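# Fork the loose switch into the yellow-taped rack slot

## Task

Carry the unscrewed switch with the fork and set it on the rack's pair of rails marked with yellow tape, slid all the way in. The rack is loose, so it may tilt only a little at most (more than that fails), and it must finish in its original place.

## Robot and tools

Robot: one six-joint arm (Elite-style, UR joint naming) whose base sits at (0, 0, +0.094) m in the scene frame, very slightly tilted. Joint order in results: shoulder pan, shoulder lift, elbow, wrist 1, wrist 2, wrist 3. Instead of a gripper it carries a rigid steel lifting fork with no motor or sensor. The fork has two flat blades, each 240 mm long, 30 mm wide and 8 mm thick, with 110 mm of gap between them, pointing along the tool point's -y axis. The load rests on the faces that look along -z, so blades are level when the tool's +z points straight down. A load stays on only by shape, gravity and friction; if the blade noses dip, it slides off. The tool point is centred between the blades, halfway along them, on the load-bearing plane; the noses are 120 mm toward -y from it and the upright back legs 120 mm toward +y. A block about 10 cm long projects from the last joint's axis toward the fork's -y and rotates with it. Heavier loads make the tool sag lower and tilt more than commanded: compare reported and sent poses and correct.

Frame: scene frame, origin on the tabletop under the base, +z up, +y to the left when facing +x. Reported positions are metres, orientation as quat_wxyz, velocities in m/s and rad/s. Printed pose can be off by a few centimetres, more at long reach.

Motion numbers: every moving argument uses rows of 6 numbers, each in [-1, 1]: dx, dy, dz, rx, ry, rz. These are offsets, not poses: displacements along the scene axes measured from the current Hand target, with 1.0 equal to 0.6 m for dx/dy/dz and 180 degrees for the rotation part. rx, ry, rz form a single rotation vector, turning about the Hand target's position. If dx, dy, dz together exceed length 1.0 they may be scaled down along their direction. The controller limits commanded orientation to 32 degrees from the measured one each step, then solves damped IK, favouring position.

Tools:
- execute_actions(actions, cameras): actions is a list of actions; each action is a list of up to 15 rows (one per 1/30 s step), each row the 6 offsets above. A short action repeats its final row to fill 15 steps. All rows in one action count from the Hand target at that action's start; the next action starts from the new Hand target, so sending the same offset again moves further. An empty actions list returns images and the scene number and task. cameras: list of names, ["all"], [] or null.
- move(target, speed, blend, blocking, cameras): straight-line path of the tool point. target is one 6-number offset row, or up to 15 rows that all count from the same starting Hand target (not from each other), sharing a 10 s budget. speed in m/s, 0.002 to 3.2, default 0.25 (turning at up to twice that in rad/s); one value or one per target. blend in metres rounds corners for multi-target lists; 0 stops at each. blocking=false returns after about 0.5 s while motion continues. Paths last at least 0.5 s; paths over 10 s stop short. It does not avoid obstacles. Result adds a move: line: done (within 3 mm and 2 degrees), off_target, moving, held or fault, plus limits (paced = pose clipped, held = steps withheld). Done does not mean no contact.
- wait(seconds 0 to 10): lets time pass holding the last command; a running move continues.
- stop(): brakes a running move; faster moves need more room.
- zoom_image(camera, region): camera is cam_head_left, cam_head_right or cam_wrist; region [x0, y0, x1, y1] in pixels, at most 504 by 504, from the latest images.
- read_manual(section): licence texts only.
- finished_scene(scene): ends the scene irreversibly; the goal must hold with the robot idle. Calls after it in the same reply go to the next scene.

Results: state line with tool point pose and velocities, joint positions, joint torques (full drive output including arm weight, with offsets and noise; positive toward larger joint angle), and Hand target, the last commanded pose after clipping. The tool often rests short of Hand target; waiting won't fix it, re-send the remaining distance as an offset. When all joint velocities are within noise the line says so and end-effector velocities are dropped. To release a push, command the target back beyond the tool point.

Cameras: cam_head_left and cam_head_right on a fixed bar, and cam_wrist on the hand, all 672x504, calibration given in OpenCV form.

Avoid: the arm is stiff, so commanding even slightly past a firm contact can trigger a fault. Contact torque past joint limits (293, 293, 133, 49.8, 49.8, 49.8 N m) or net external force near 150 N stops the arm for 10 s. Don't pass near the arm's own base (posture can flip). Near the first joint's axis small motions swing the whole arm. Avoid holding loads long or stretching out: motors heat, MOTOR HOT appears at 70 °C and brakes engage at 85 °C. Don't drop the switch, release it moving, slam or hit hard, tip or shove the loose rack, or let anything leave the table. Loose objects may be nudged occasionally.

Each tool is called after "Emit:" as name(argument=value, ...), one argument or row to a line, values as JSON.

## Session

Emit:
execute_actions(
  actions=[],
)

Scene clock: 0.00 s.
end_effector_position=(+0.3721, -0.1179, +0.2683) end_effector_quat_wxyz=(-0.171, +0.978, -0.115, +0.012)
Joint positions: [1.982 -1.736 2.436 -1.964 -1.402 0.575]
Joint velocities: within noise
Joint torques (N m): no reading
Hand target: +0.3721, -0.1179, +0.2683; -0.171, +0.978, -0.115, +0.012
camera_calibration:
cam_wrist: T_world_to_cam=[[0.971635, -0.232132, -0.0451733, -0.367249], [-0.231942, -0.972683, 0.00947392, -0.159603], [-0.0461385, 0.00127239, -0.998934, 0.379723], [0, 0, 0, 1]] pos_world=[0.337333, -0.240977, 0.364241]

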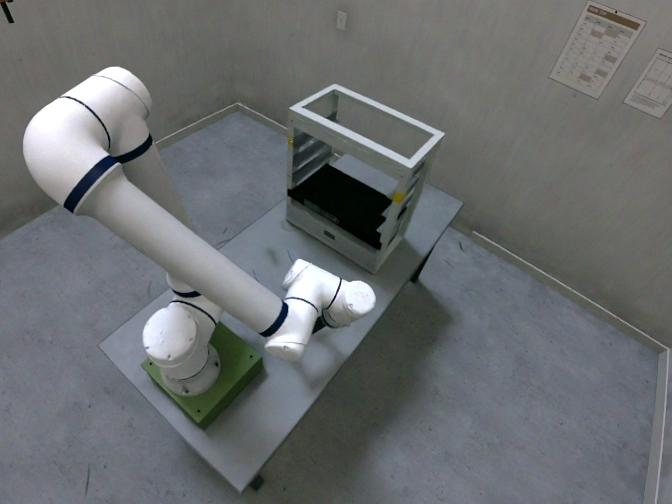

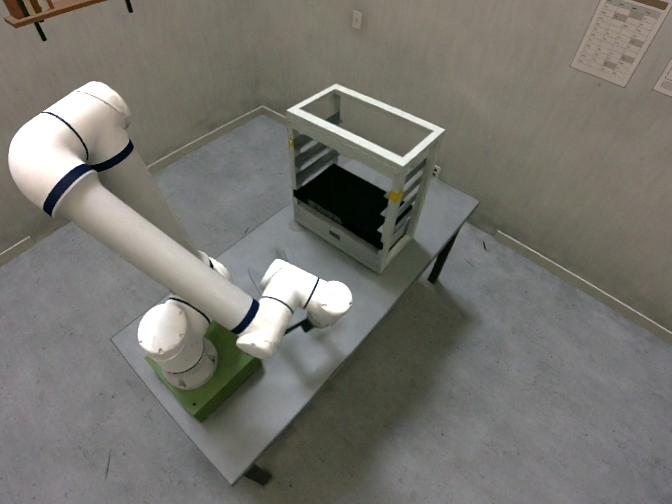

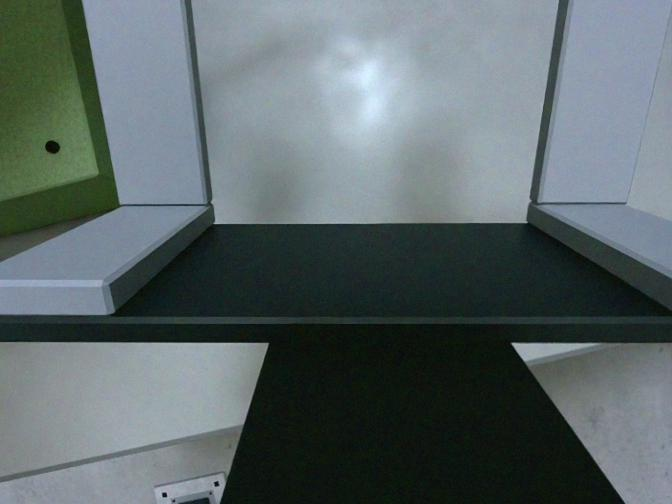

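Emit:
zoom_image(
  camera="cam_head_right",
  region=[280, 80, 450, 280],
)

Emit:
zoom_image(
  camera="cam_head_left",
  region=[280, 80, 450, 280],
)

Emit:
zoom_image(
  camera="cam_head_left",
  region=[280, 170, 390, 280],
)

Emit:
zoom_image(
  camera="cam_head_right",
  region=[360, 160, 440, 280],
)

Scaled by 2.520.

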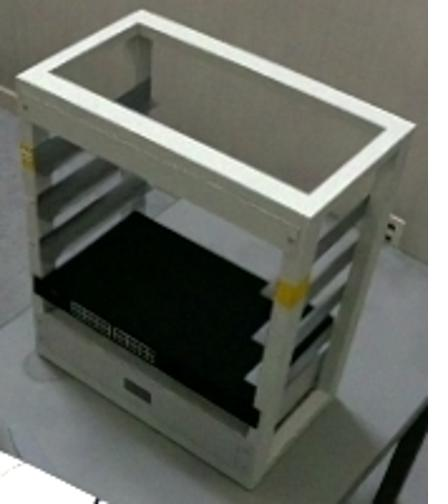

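Scaled by 2.520.

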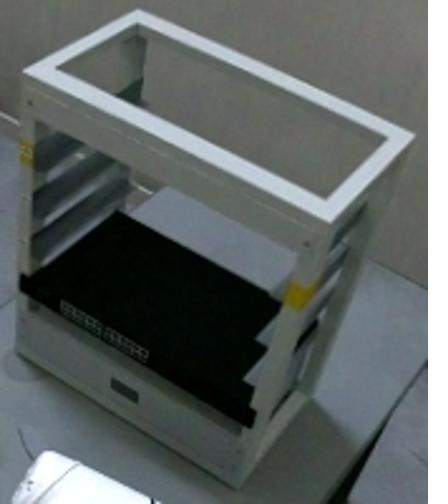

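Scaled by 4.582.

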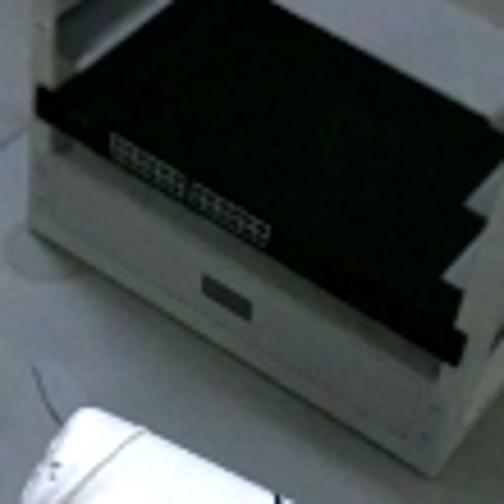

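Scaled by 4.200.

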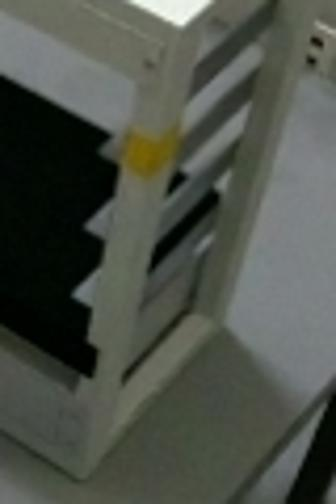

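Emit:
move(
  target=[
    [0.213, 0.197, 0.386, 0.0, 0.0, 0.0],
    [0.447, 0.463, 0.437, 0.1649, -0.2164, -0.4044],
  ],
  speed=0.5,
  blend=[0.05, 0],
  cameras=["all"],
)

Emit:
move(
  target=[0.0, -0.6, 0.0, 0.0, 0.0, 0.0],
  speed=0.5,
  cameras=["cam_wrist"],
)

Scene clock: 29.97 s.
end_effector_position=(+0.6403, +0.1599, +0.5305) end_effector_quat_wxyz=(-0.381, +0.596, -0.596, +0.381)
Joint positions: [3.122 -1.634 2.669 -3.731 -1.508 3.119]
Joint torques (N m): [10.28 -17.15 -67.61 -12.83 -1.9 3.27]
Hand target: +0.6403, +0.1599, +0.5305; -0.381, +0.595, -0.596, +0.381
Off the commanded pose: 0.000 m, 0 deg.
move: done
camera_calibration:
cam_wrist: T_world_to_cam=[[0.0187394, -0.999555, -0.0232116, 0.169613], [-0.707627, 0.00314169, -0.706579, 0.698786], [0.706337, 0.029666, -0.707254, 0.0125652], [0, 0, 0, 1]] pos_world=[0.482427, 0.166969, 0.506571]

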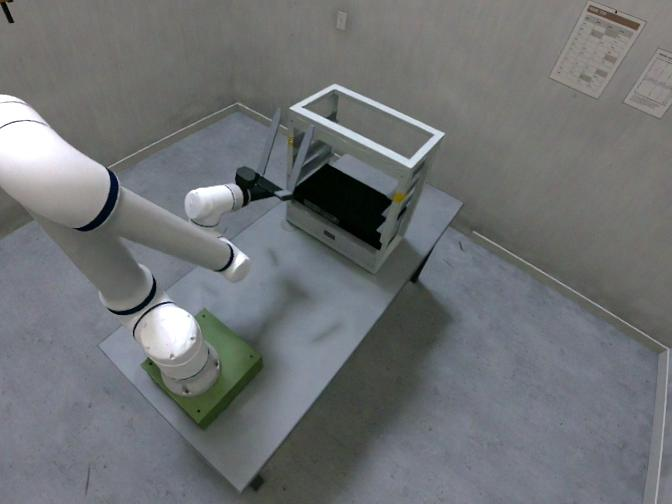

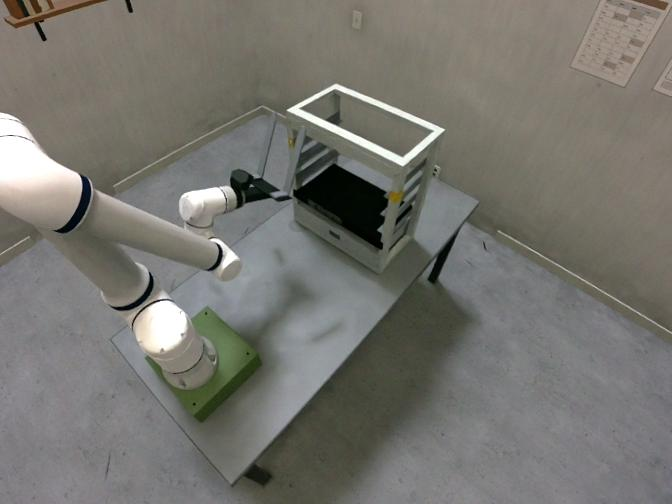

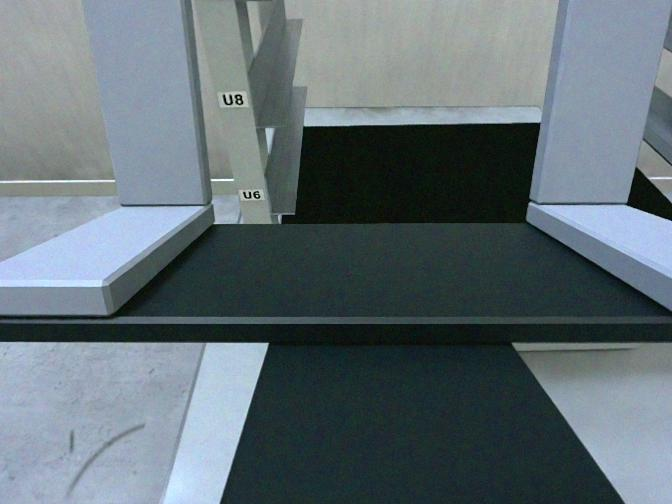

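Scene clock: 31.77 s.
end_effector_position=(+0.6403, -0.2001, +0.5305) end_effector_quat_wxyz=(-0.381, +0.595, -0.596, +0.381)
Joint positions: [2.122 -1.705 2.662 -3.317 -0.658 2.484]
Joint torques (N m): [-21.52 -41.9 -69.78 -6.2 6.02 -2.12]
Hand target: +0.6403, -0.2001, +0.5305; -0.381, +0.595, -0.596, +0.381
Off the commanded pose: 0.000 m, 0 deg.
move: done
camera_calibration:
cam_wrist: T_world_to_cam=[[0.0183918, -0.999563, -0.0231393, -0.189997], [-0.707429, 0.00334485, -0.706777, 0.69996], [0.706545, 0.0293683, -0.707058, 0.0229859], [0, 0, 0, 1]] pos_world=[0.482425, -0.192931, 0.506571]
Images, in order (width x height): cam_wrist 672x504.

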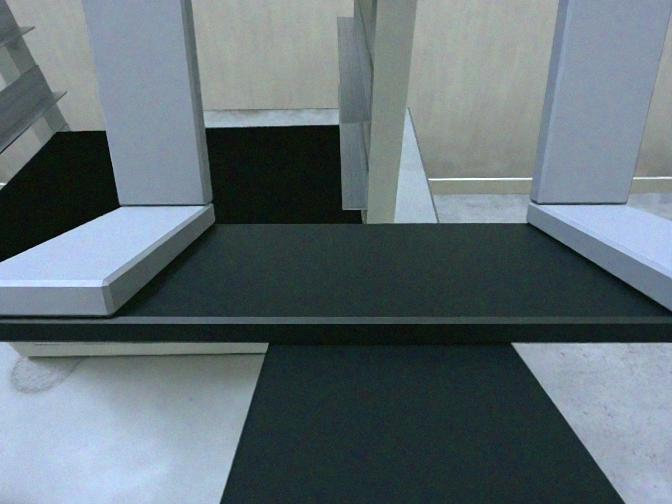

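Emit:
zoom_image(
  camera="cam_wrist",
  region=[0, 330, 280, 420],
)

Emit:
zoom_image(
  camera="cam_wrist",
  region=[320, 0, 460, 225],
)

Emit:
move(
  target=[-0.15, 0.3, 0.1, 0.0, 0.17, 0.0],
  speed=0.5,
  cameras=["cam_wrist"],
)

Scaled by 1.800.

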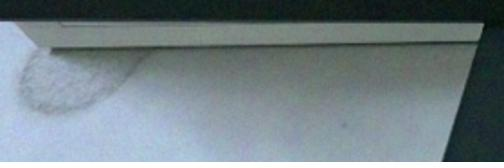

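Scaled by 2.240.

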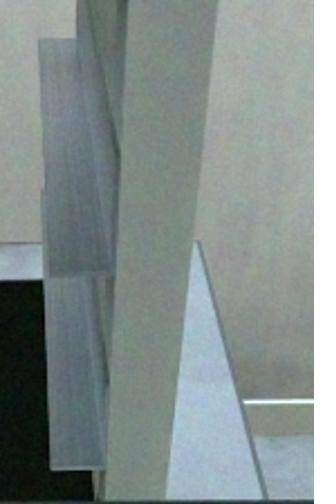

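Scene clock: 41.87 s.
end_effector_position=(+0.5503, -0.0201, +0.5905) end_effector_quat_wxyz=(-0.211, +0.675, -0.675, +0.211)
Joint positions: [2.377 -2.455 2.421 -1.966 -1.15 2.426]
Joint torques (N m): [9.02 31.85 -104.78 -7.38 1.31 -2.35]
Hand target: +0.5503, -0.0201, +0.5905; -0.210, +0.675, -0.675, +0.211
Off the commanded pose: 0.000 m, 0 deg.
move: done
camera_calibration:
cam_wrist: T_world_to_cam=[[0.00405606, -0.999563, -0.0292791, 0.00448075], [-0.968652, 0.00334541, -0.248398, 0.551161], [0.248388, 0.0293687, -0.968215, 0.530003], [0, 0, 0, 1]] pos_world=[0.402219, -0.0129306, 0.650196]
Images, in order (width x height): cam_wrist 672x504.

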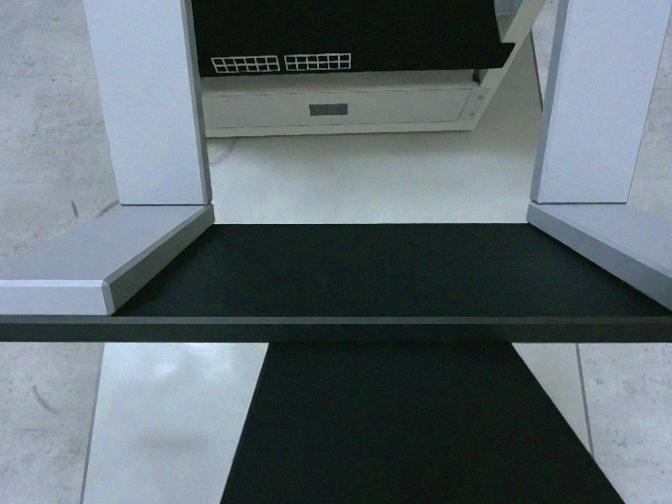

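Emit:
zoom_image(
  camera="cam_wrist",
  region=[190, 0, 560, 150],
)

Emit:
move(
  target=[0.0, 0.3, 0.0, 0.0, 0.0, 0.0],
  speed=0.5,
  cameras=["cam_wrist"],
)

Emit:
zoom_image(
  camera="cam_wrist",
  region=[190, 0, 560, 150],
)

Scaled by 1.362.

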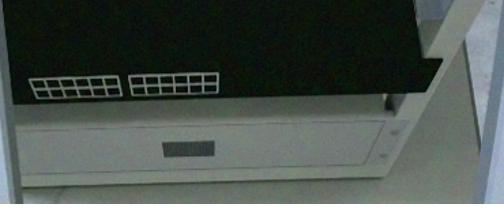

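Scene clock: 46.43 s.
end_effector_position=(+0.5503, +0.1598, +0.5905) end_effector_quat_wxyz=(-0.211, +0.675, -0.675, +0.211)
Joint positions: [3.103 -2.304 2.414 -2.27 -1.518 3.075]
Joint torques (N m): [9.88 17.97 -106.3 -13.76 -1.84 3.47]
Hand target: +0.5503, +0.1599, +0.5905; -0.210, +0.675, -0.675, +0.211
Off the commanded pose: 0.000 m, 0 deg.
move: done
camera_calibration:
cam_wrist: T_world_to_cam=[[0.00432027, -0.999555, -0.0295172, 0.184352], [-0.968707, 0.00314213, -0.248188, 0.550504], [0.248171, 0.0296657, -0.968262, 0.524884], [0, 0, 0, 1]] pos_world=[0.40222, 0.166969, 0.650295]
Images, in order (width x height): cam_wrist 672x504.

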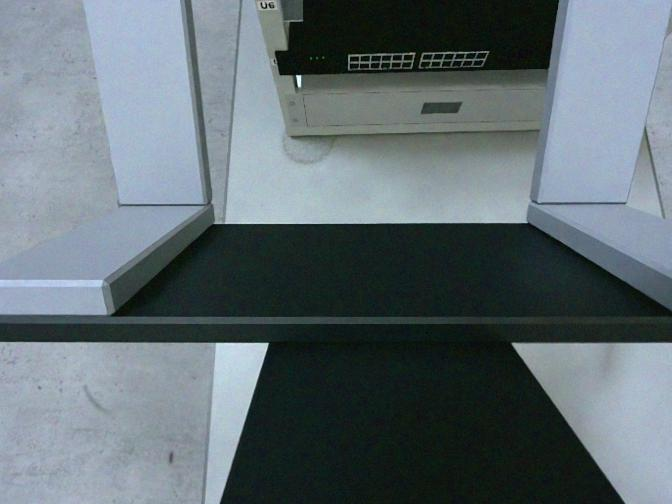

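Scaled by 1.362.

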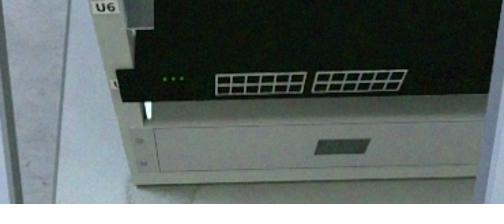

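Emit:
zoom_image(
  camera="cam_wrist",
  region=[250, 0, 350, 150],
)

Emit:
move(
  target=[0.0, -0.22, -0.2, 0.0, -0.06, 0.0],
  speed=0.5,
  cameras=["all"],
)

Emit:
zoom_image(
  camera="cam_wrist",
  region=[190, 0, 560, 225],
)

Emit:
zoom_image(
  camera="cam_head_left",
  region=[280, 180, 400, 280],
)

Scaled by 3.360.

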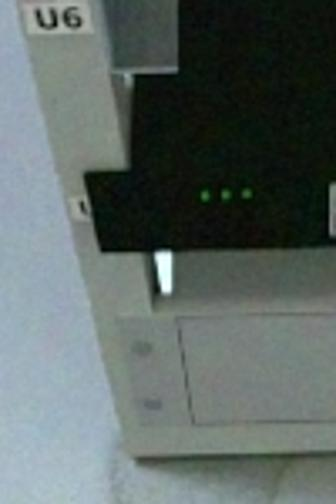

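Scene clock: 79.77 s.
end_effector_position=(+0.5503, +0.0279, +0.4705) end_effector_quat_wxyz=(-0.273, +0.652, -0.652, +0.273)
Joint positions: [2.469 -2.44 2.77 -2.539 -1.086 2.589]
Joint torques (N m): [-22.05 4.39 -75.95 -8.21 5 -2.12]
Hand target: +0.5503, +0.0279, +0.4705; -0.273, +0.652, -0.652, +0.273
Off the commanded pose: 0.000 m, 0 deg.
move: done
camera_calibration:
cam_wrist: T_world_to_cam=[[0.00932979, -0.999566, -0.0279568, 0.0455016], [-0.905079, 0.00344534, -0.425229, 0.569461], [0.425141, 0.0292704, -0.904654, 0.285284], [0, 0, 0, 1]] pos_world=[0.393697, 0.0351695, 0.501507]

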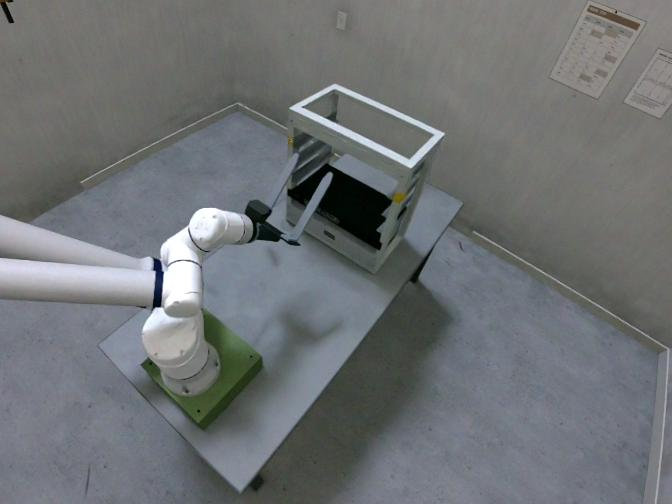

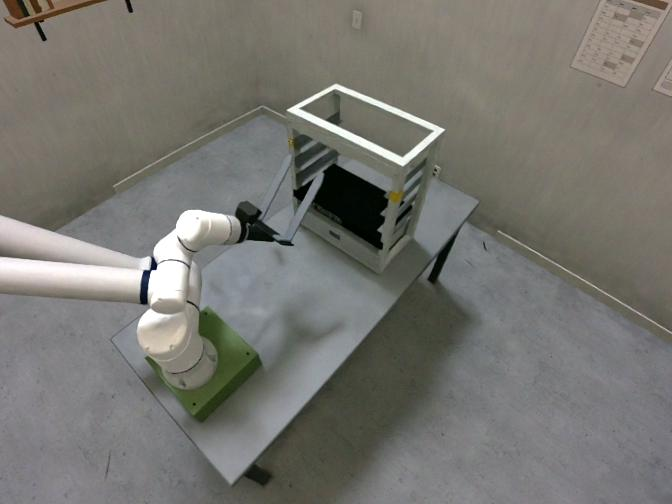

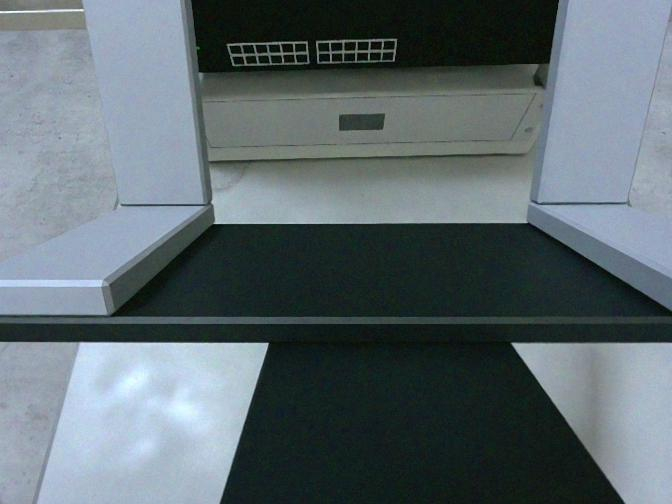

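Scaled by 1.362.

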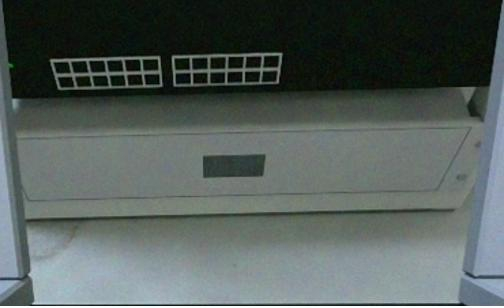

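Scaled by 4.200.

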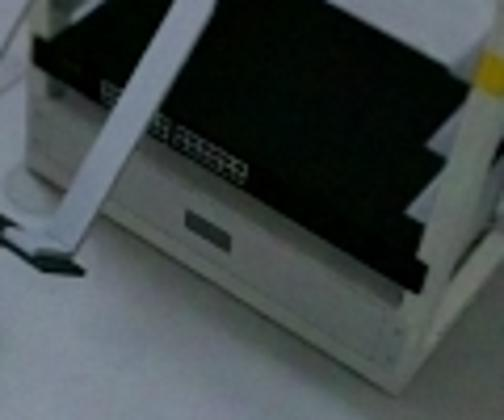

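Emit:
move(
  target=[
    [0.0662, -0.0275, -0.1175, -0.0026, 0.2521, 0.0063],
    [0.0895, -0.0275, -0.5242, -0.0026, 0.2521, 0.0063],
  ],
  speed=0.4,
  blend=[0.03, 0],
  cameras=["all"],
)

Emit:
zoom_image(
  camera="cam_head_left",
  region=[270, 160, 400, 290],
)

Emit:
zoom_image(
  camera="cam_head_right",
  region=[270, 160, 400, 290],
)

Scene clock: 124.57 s.
end_effector_position=(+0.6040, +0.0114, +0.1561) end_effector_quat_wxyz=(+0.000, +0.714, -0.700, +0.000)
Joint positions: [2.804 -1.639 2.555 -2.474 -1.569 2.737]
Joint torques (N m): [10.27 -21.16 -46.97 -10.35 1.96 3.34]
Hand target: +0.6040, +0.0114, +0.1560; +0.000, +0.714, -0.700, +0.000
Off the commanded pose: 0.000 m, 0 deg.
move: done
camera_calibration:
cam_wrist: T_world_to_cam=[[0.0075471, -0.999617, -0.0266075, 0.0204911], [-0.938272, -0.0162807, 0.345515, 0.384283], [-0.345816, 0.0223574, -0.938036, 0.449345], [0, 0, 0, 1]] pos_world=[0.515798, 0.0166935, 0.289271]

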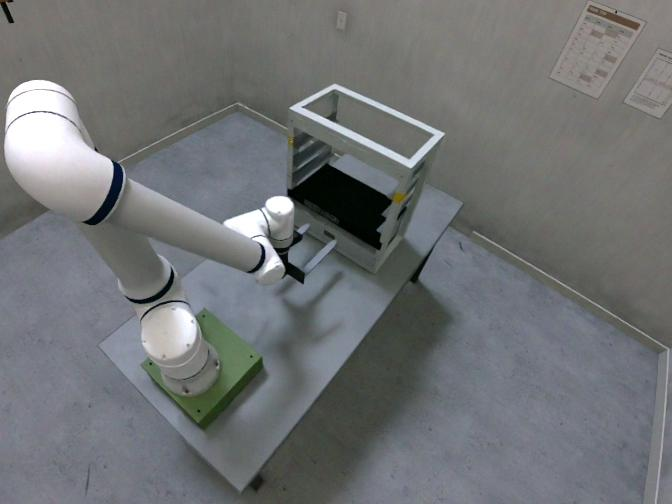

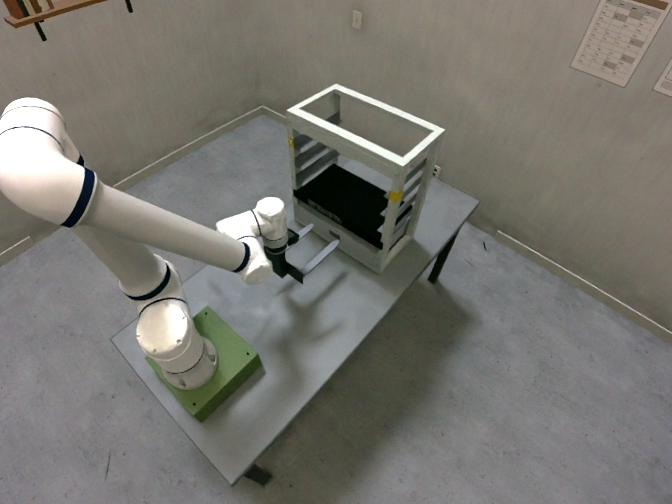

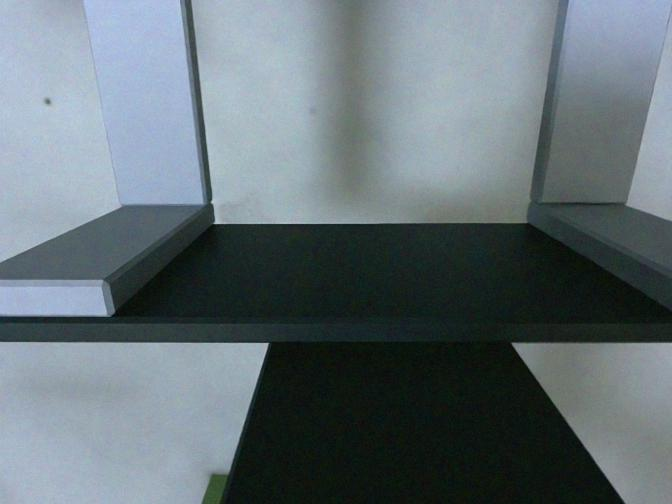

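Scaled by 3.877.

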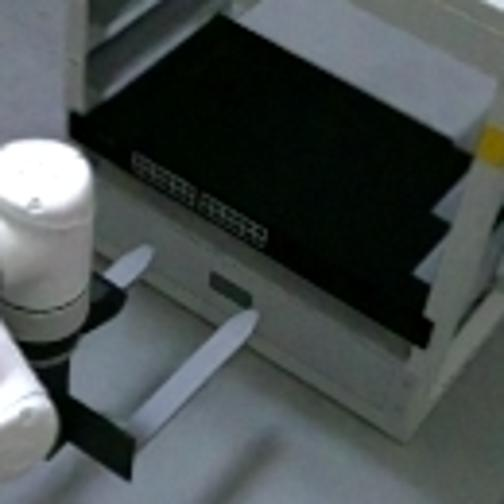

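Scaled by 3.877.

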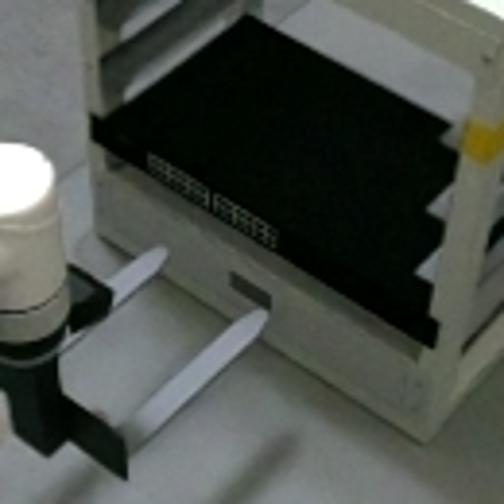

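Emit:
move(
  target=[0.425, 0.0085, 0.0, 0.0, 0.0, 0.0],
  speed=0.25,
  cameras=["all"],
)

Emit:
zoom_image(
  camera="cam_head_left",
  region=[270, 160, 400, 290],
)

Emit:
zoom_image(
  camera="cam_head_right",
  region=[270, 160, 400, 290],
)

Scene clock: 137.93 s.
end_effector_position=(+0.8588, +0.0165, +0.1560) end_effector_quat_wxyz=(+0.000, +0.714, -0.700, +0.000)
Joint positions: [2.952 -1.25 2.093 -2.401 -1.567 2.885]
Joint torques (N m): [9.51 -67.32 -75.9 -5.57 -1.71 3.36]
Hand target: +0.8590, +0.0165, +0.1560; +0.000, +0.714, -0.700, +0.000
Off the commanded pose: 0.000 m, 0 deg.
move: done
camera_calibration:
cam_wrist: T_world_to_cam=[[0.00754874, -0.999617, -0.0266067, 0.023664], [-0.938305, -0.0162799, 0.345427, 0.623582], [-0.345728, 0.0223577, -0.938068, 0.537321], [0, 0, 0, 1]] pos_world=[0.770697, 0.0217935, 0.289271]

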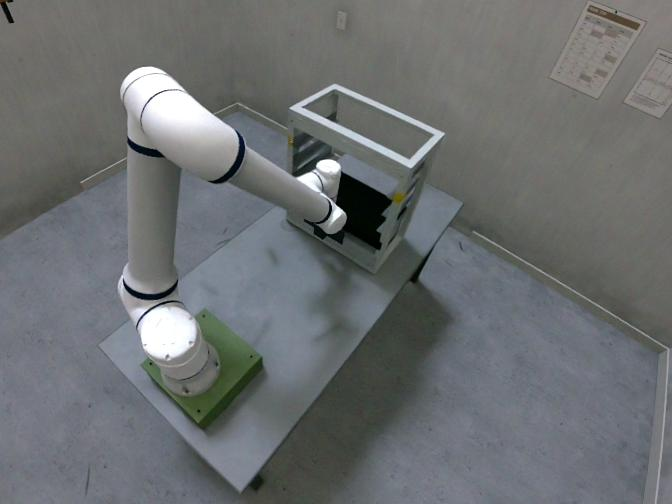

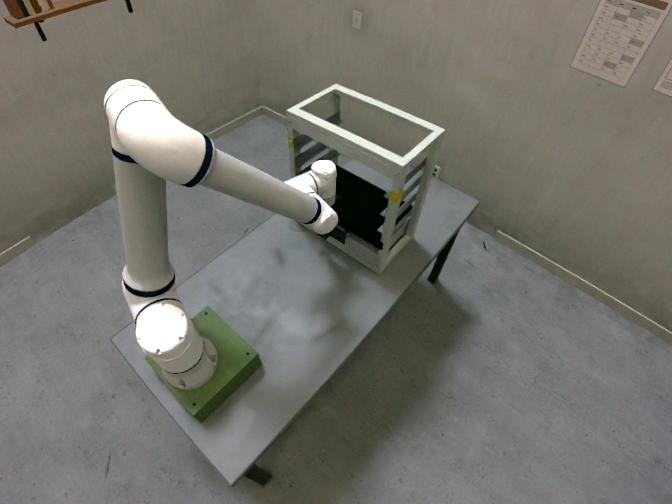

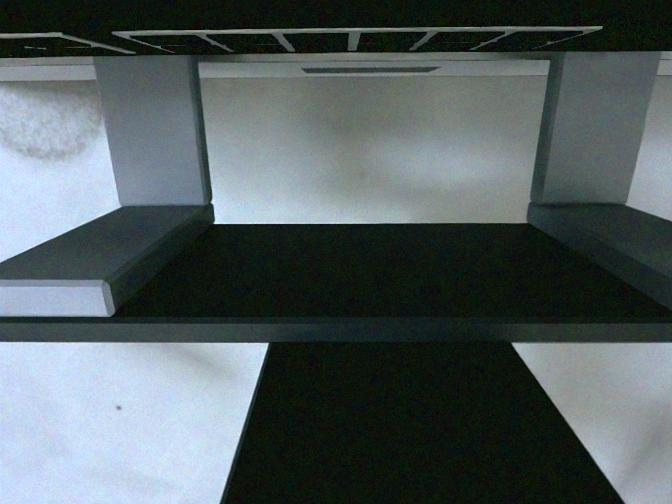

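Scaled by 3.877.

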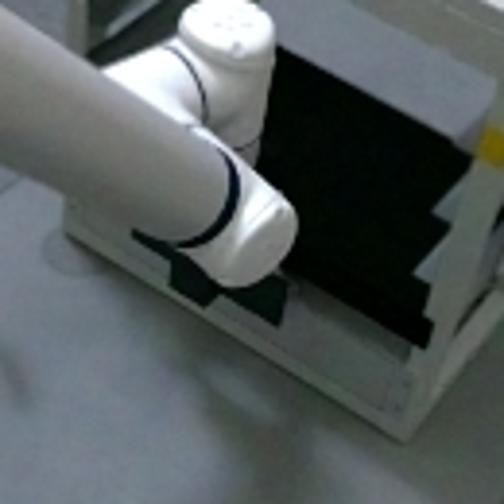

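Scaled by 3.877.

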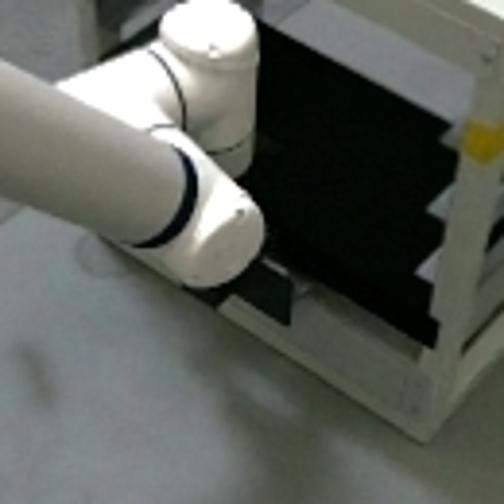

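Emit:
zoom_image(
  camera="cam_wrist",
  region=[0, 0, 340, 110],
)

Emit:
zoom_image(
  camera="cam_wrist",
  region=[332, 0, 672, 110],
)

Scaled by 1.482.

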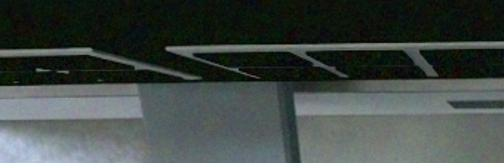

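Scaled by 1.482.

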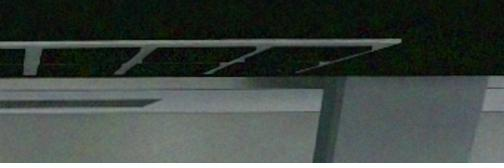

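Emit:
move(
  target=[0.0, 0.0, 0.05, 0.0, 0.0, 0.0],
  speed=0.03,
  cameras=["all"],
)

Emit:
zoom_image(
  camera="cam_head_left",
  region=[270, 160, 400, 290],
)

Emit:
zoom_image(
  camera="cam_head_right",
  region=[270, 160, 400, 290],
)

Scene clock: 149.83 s.
end_effector_position=(+0.8590, +0.0165, +0.1858) end_effector_quat_wxyz=(+0.000, +0.714, -0.700, +0.000)
Joint positions: [2.952 -1.289 2.075 -2.344 -1.567 2.885]
Joint torques (N m): [-21.73 -130.5 -115.58 -18.35 3.48 -2.39]
Hand target: +0.8590, +0.0165, +0.1860; +0.000, +0.714, -0.700, +0.000
Off the commanded pose: 0.000 m, 0 deg.
move: done
camera_calibration:
cam_wrist: T_world_to_cam=[[0.00764127, -0.999616, -0.026641, 0.0243957], [-0.938271, -0.0163807, 0.345514, 0.613331], [-0.345817, 0.0223563, -0.938035, 0.565368], [0, 0, 0, 1]] pos_world=[0.770798, 0.0217936, 0.319071]

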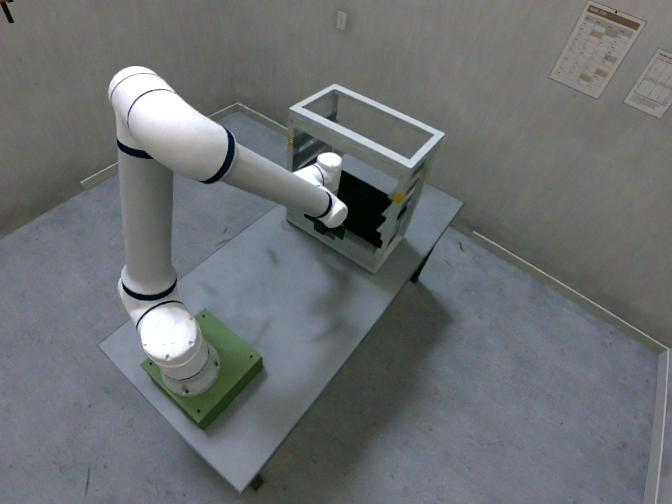

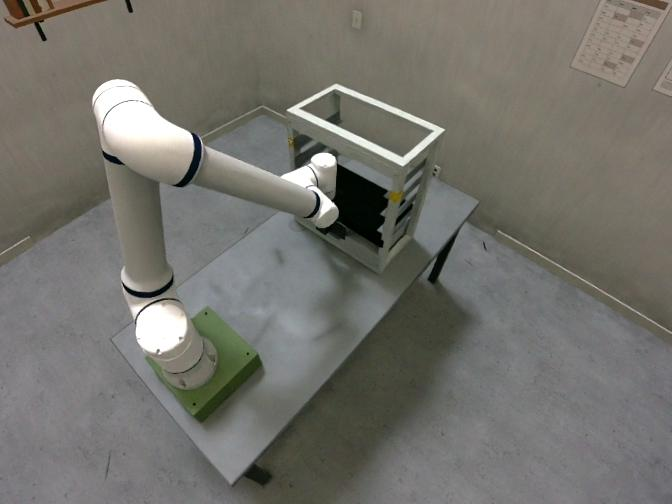

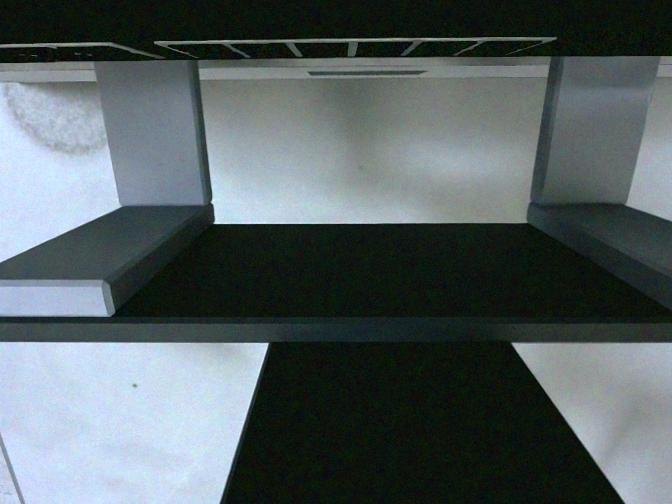

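Scaled by 3.877.

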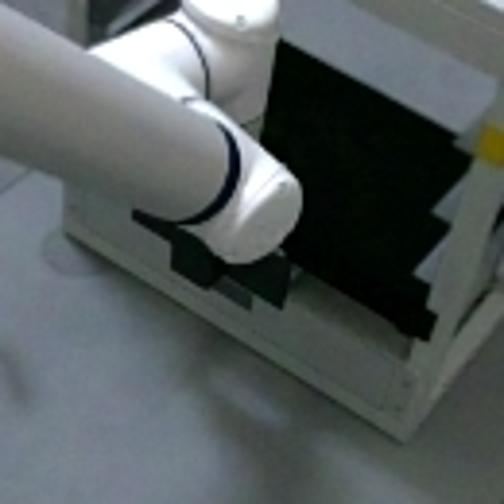

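Scaled by 3.877.

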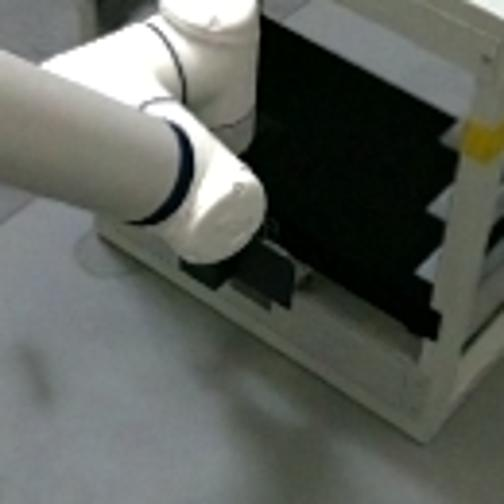

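Emit:
move(
  target=[
    [-0.4833, -0.0097, 0.0, 0.0, 0.0, 0.0],
    [-0.55, -0.011, 0.4445, 0.0, 0.0, 0.0],
  ],
  speed=0.15,
  blend=[0.015, 0],
  cameras=["all"],
)

Emit:
zoom_image(
  camera="cam_head_right",
  region=[270, 100, 420, 250],
)

Emit:
zoom_image(
  camera="cam_head_left",
  region=[270, 100, 420, 250],
)

Scene clock: 164.83 s.
end_effector_position=(+0.5290, +0.0099, +0.4526) end_effector_quat_wxyz=(+0.000, +0.714, -0.700, +0.000)
Joint positions: [2.719 -2.159 2.253 -1.652 -1.57 2.652]
Joint torques (N m): [-22.1 -40.57 -144.08 -17.53 3.36 -2.27]
Hand target: +0.5290, +0.0099, +0.4527; +0.000, +0.714, -0.700, +0.000
Off the commanded pose: 0.000 m, 0 deg.
move: done
camera_calibration:
cam_wrist: T_world_to_cam=[[0.0075471, -0.999617, -0.0266075, 0.0274461], [-0.938272, -0.0162807, 0.345515, 0.211536], [-0.345816, 0.0223574, -0.938036, 0.701604], [0, 0, 0, 1]] pos_world=[0.440898, 0.0151935, 0.585771]

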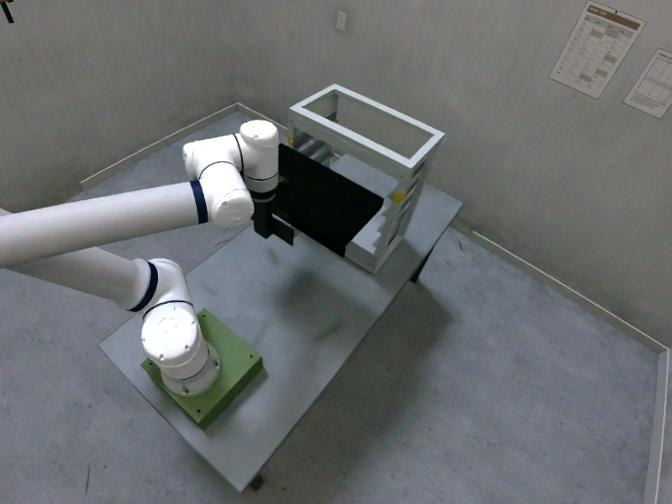

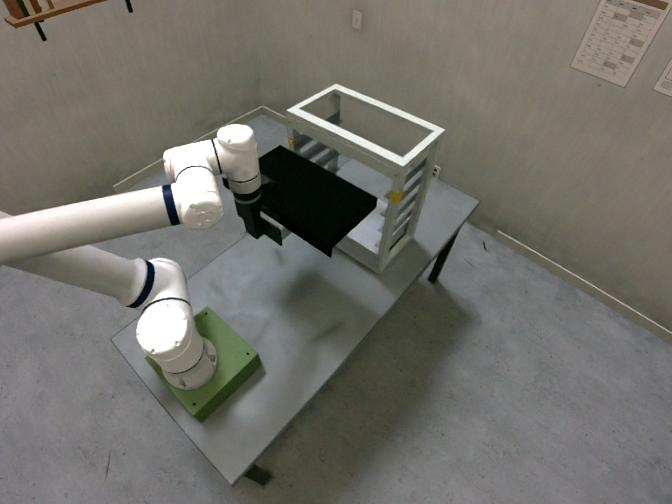

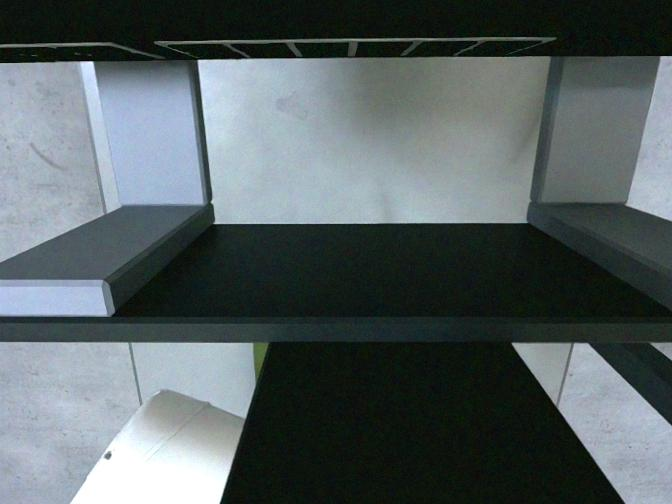

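Scaled by 3.360.

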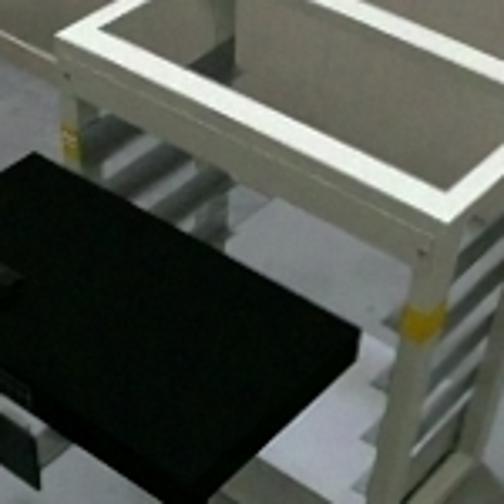

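Scaled by 3.360.

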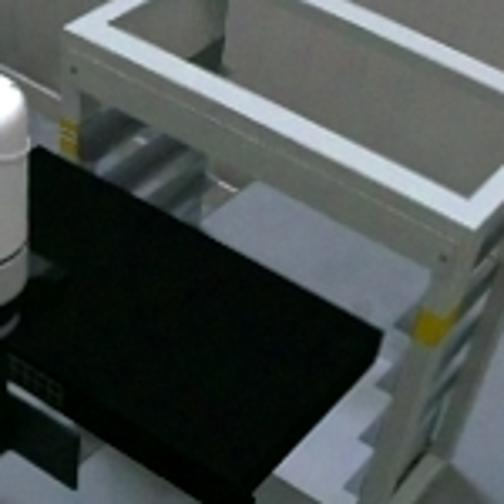

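Emit:
move(
  target=[0.2, 0.004, 0.0, 0.0, 0.0, 0.0],
  speed=0.1,
  cameras=["all"],
)

Emit:
zoom_image(
  camera="cam_head_right",
  region=[280, 100, 420, 230],
)

Scene clock: 177.00 s.
end_effector_position=(+0.6488, +0.0123, +0.4527) end_effector_quat_wxyz=(+0.000, +0.714, -0.700, +0.000)
Joint positions: [2.84 -1.9 2.122 -1.779 -1.568 2.773]
Joint torques (N m): [9.13 -40.39 -143.15 -22.95 0.75 3.6]
Hand target: +0.6490, +0.0123, +0.4527; +0.000, +0.714, -0.700, +0.000
Off the commanded pose: 0.000 m, 0 deg.
move: done
camera_calibration:
cam_wrist: T_world_to_cam=[[0.00754874, -0.999617, -0.0266067, 0.028945], [-0.938305, -0.0162799, 0.345427, 0.323981], [-0.345728, 0.0223577, -0.938068, 0.743137], [0, 0, 0, 1]] pos_world=[0.560697, 0.0175935, 0.585971]

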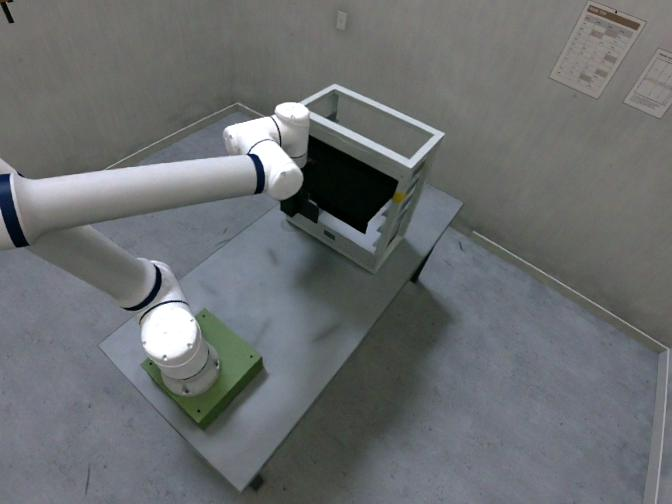

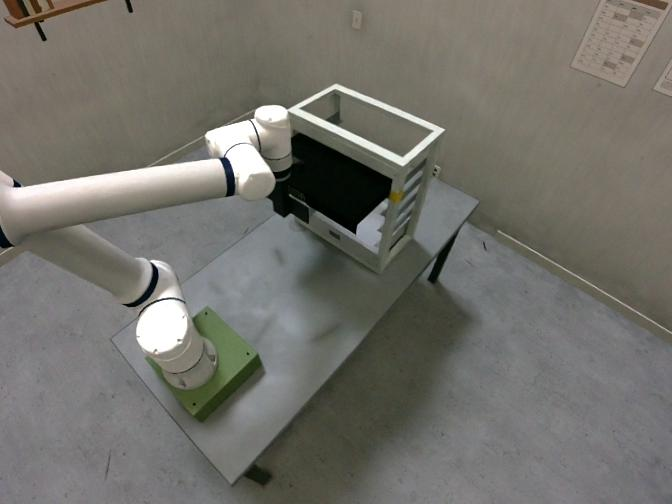

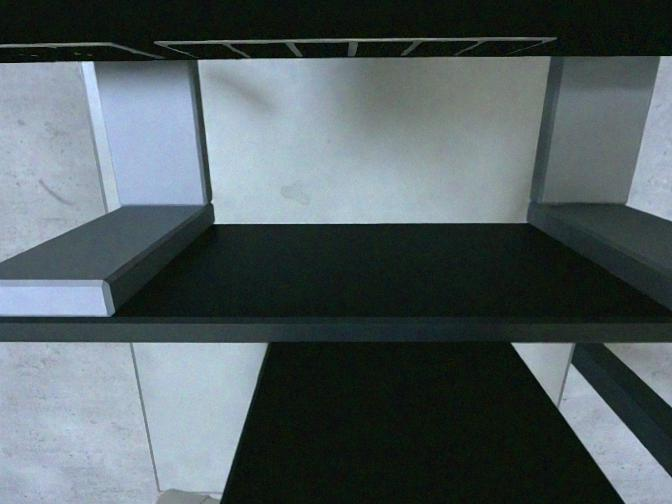

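Scaled by 3.600.

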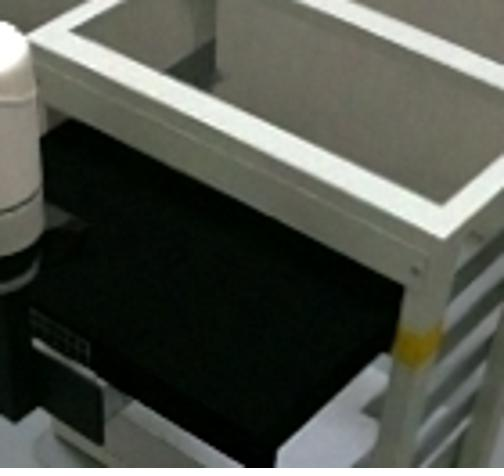

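Emit:
move(
  target=[0.3033, 0.0061, 0.0, 0.0, 0.0, 0.0],
  speed=0.09,
  cameras=["all"],
)

Emit:
zoom_image(
  camera="cam_head_right",
  region=[280, 100, 420, 230],
)

Emit:
zoom_image(
  camera="cam_head_left",
  region=[280, 100, 420, 230],
)

Scene clock: 182.80 s.
end_effector_position=(+0.8308, +0.0160, +0.4527) end_effector_quat_wxyz=(+0.000, +0.714, -0.700, +0.000)
Joint positions: [2.94 -1.569 1.855 -1.843 -1.567 2.873]
Joint torques (N m): [9.3 -84.34 -142.52 -18.37 1.1 3.58]
Hand target: +0.8310, +0.0160, +0.4527; +0.000, +0.714, -0.700, +0.000
Off the commanded pose: 0.000 m, 0 deg.
move: done
camera_calibration:
cam_wrist: T_world_to_cam=[[0.0075488, -0.999617, -0.0266068, 0.0312705], [-0.938305, -0.01628, 0.345427, 0.494719], [-0.345728, 0.0223577, -0.938068, 0.805942], [0, 0, 0, 1]] pos_world=[0.742597, 0.0212935, 0.585971]

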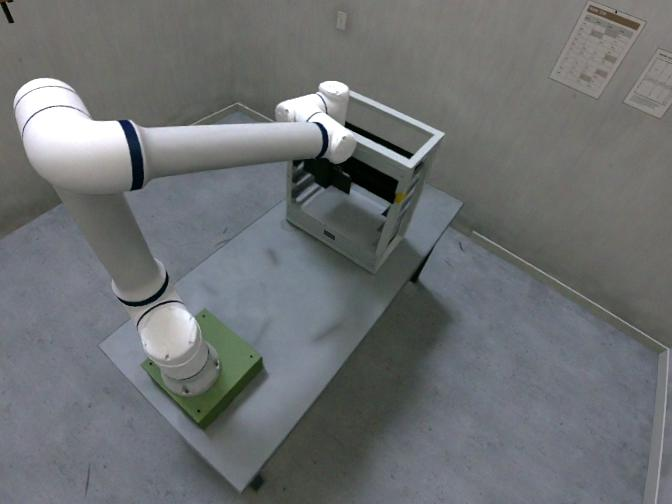

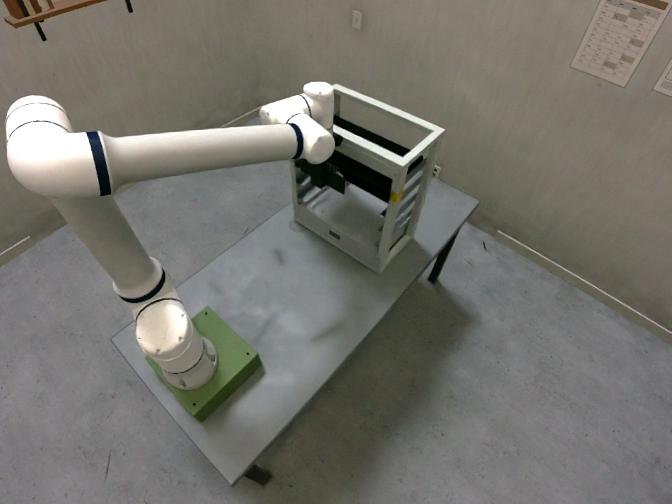

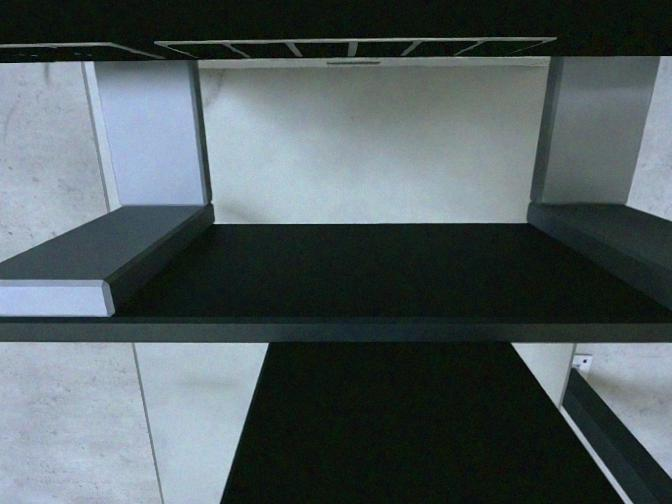

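Scaled by 3.600.

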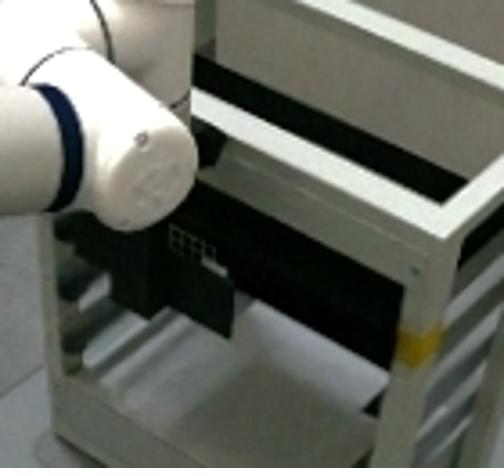

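Scaled by 3.600.

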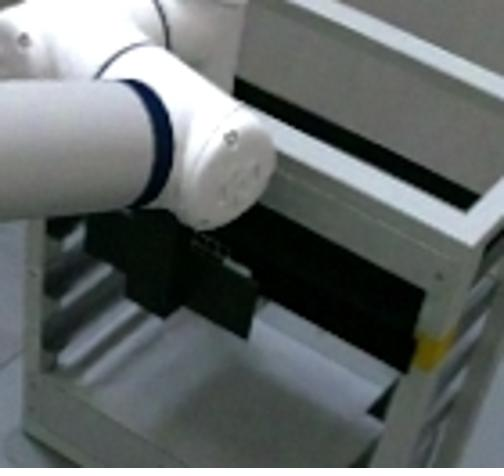

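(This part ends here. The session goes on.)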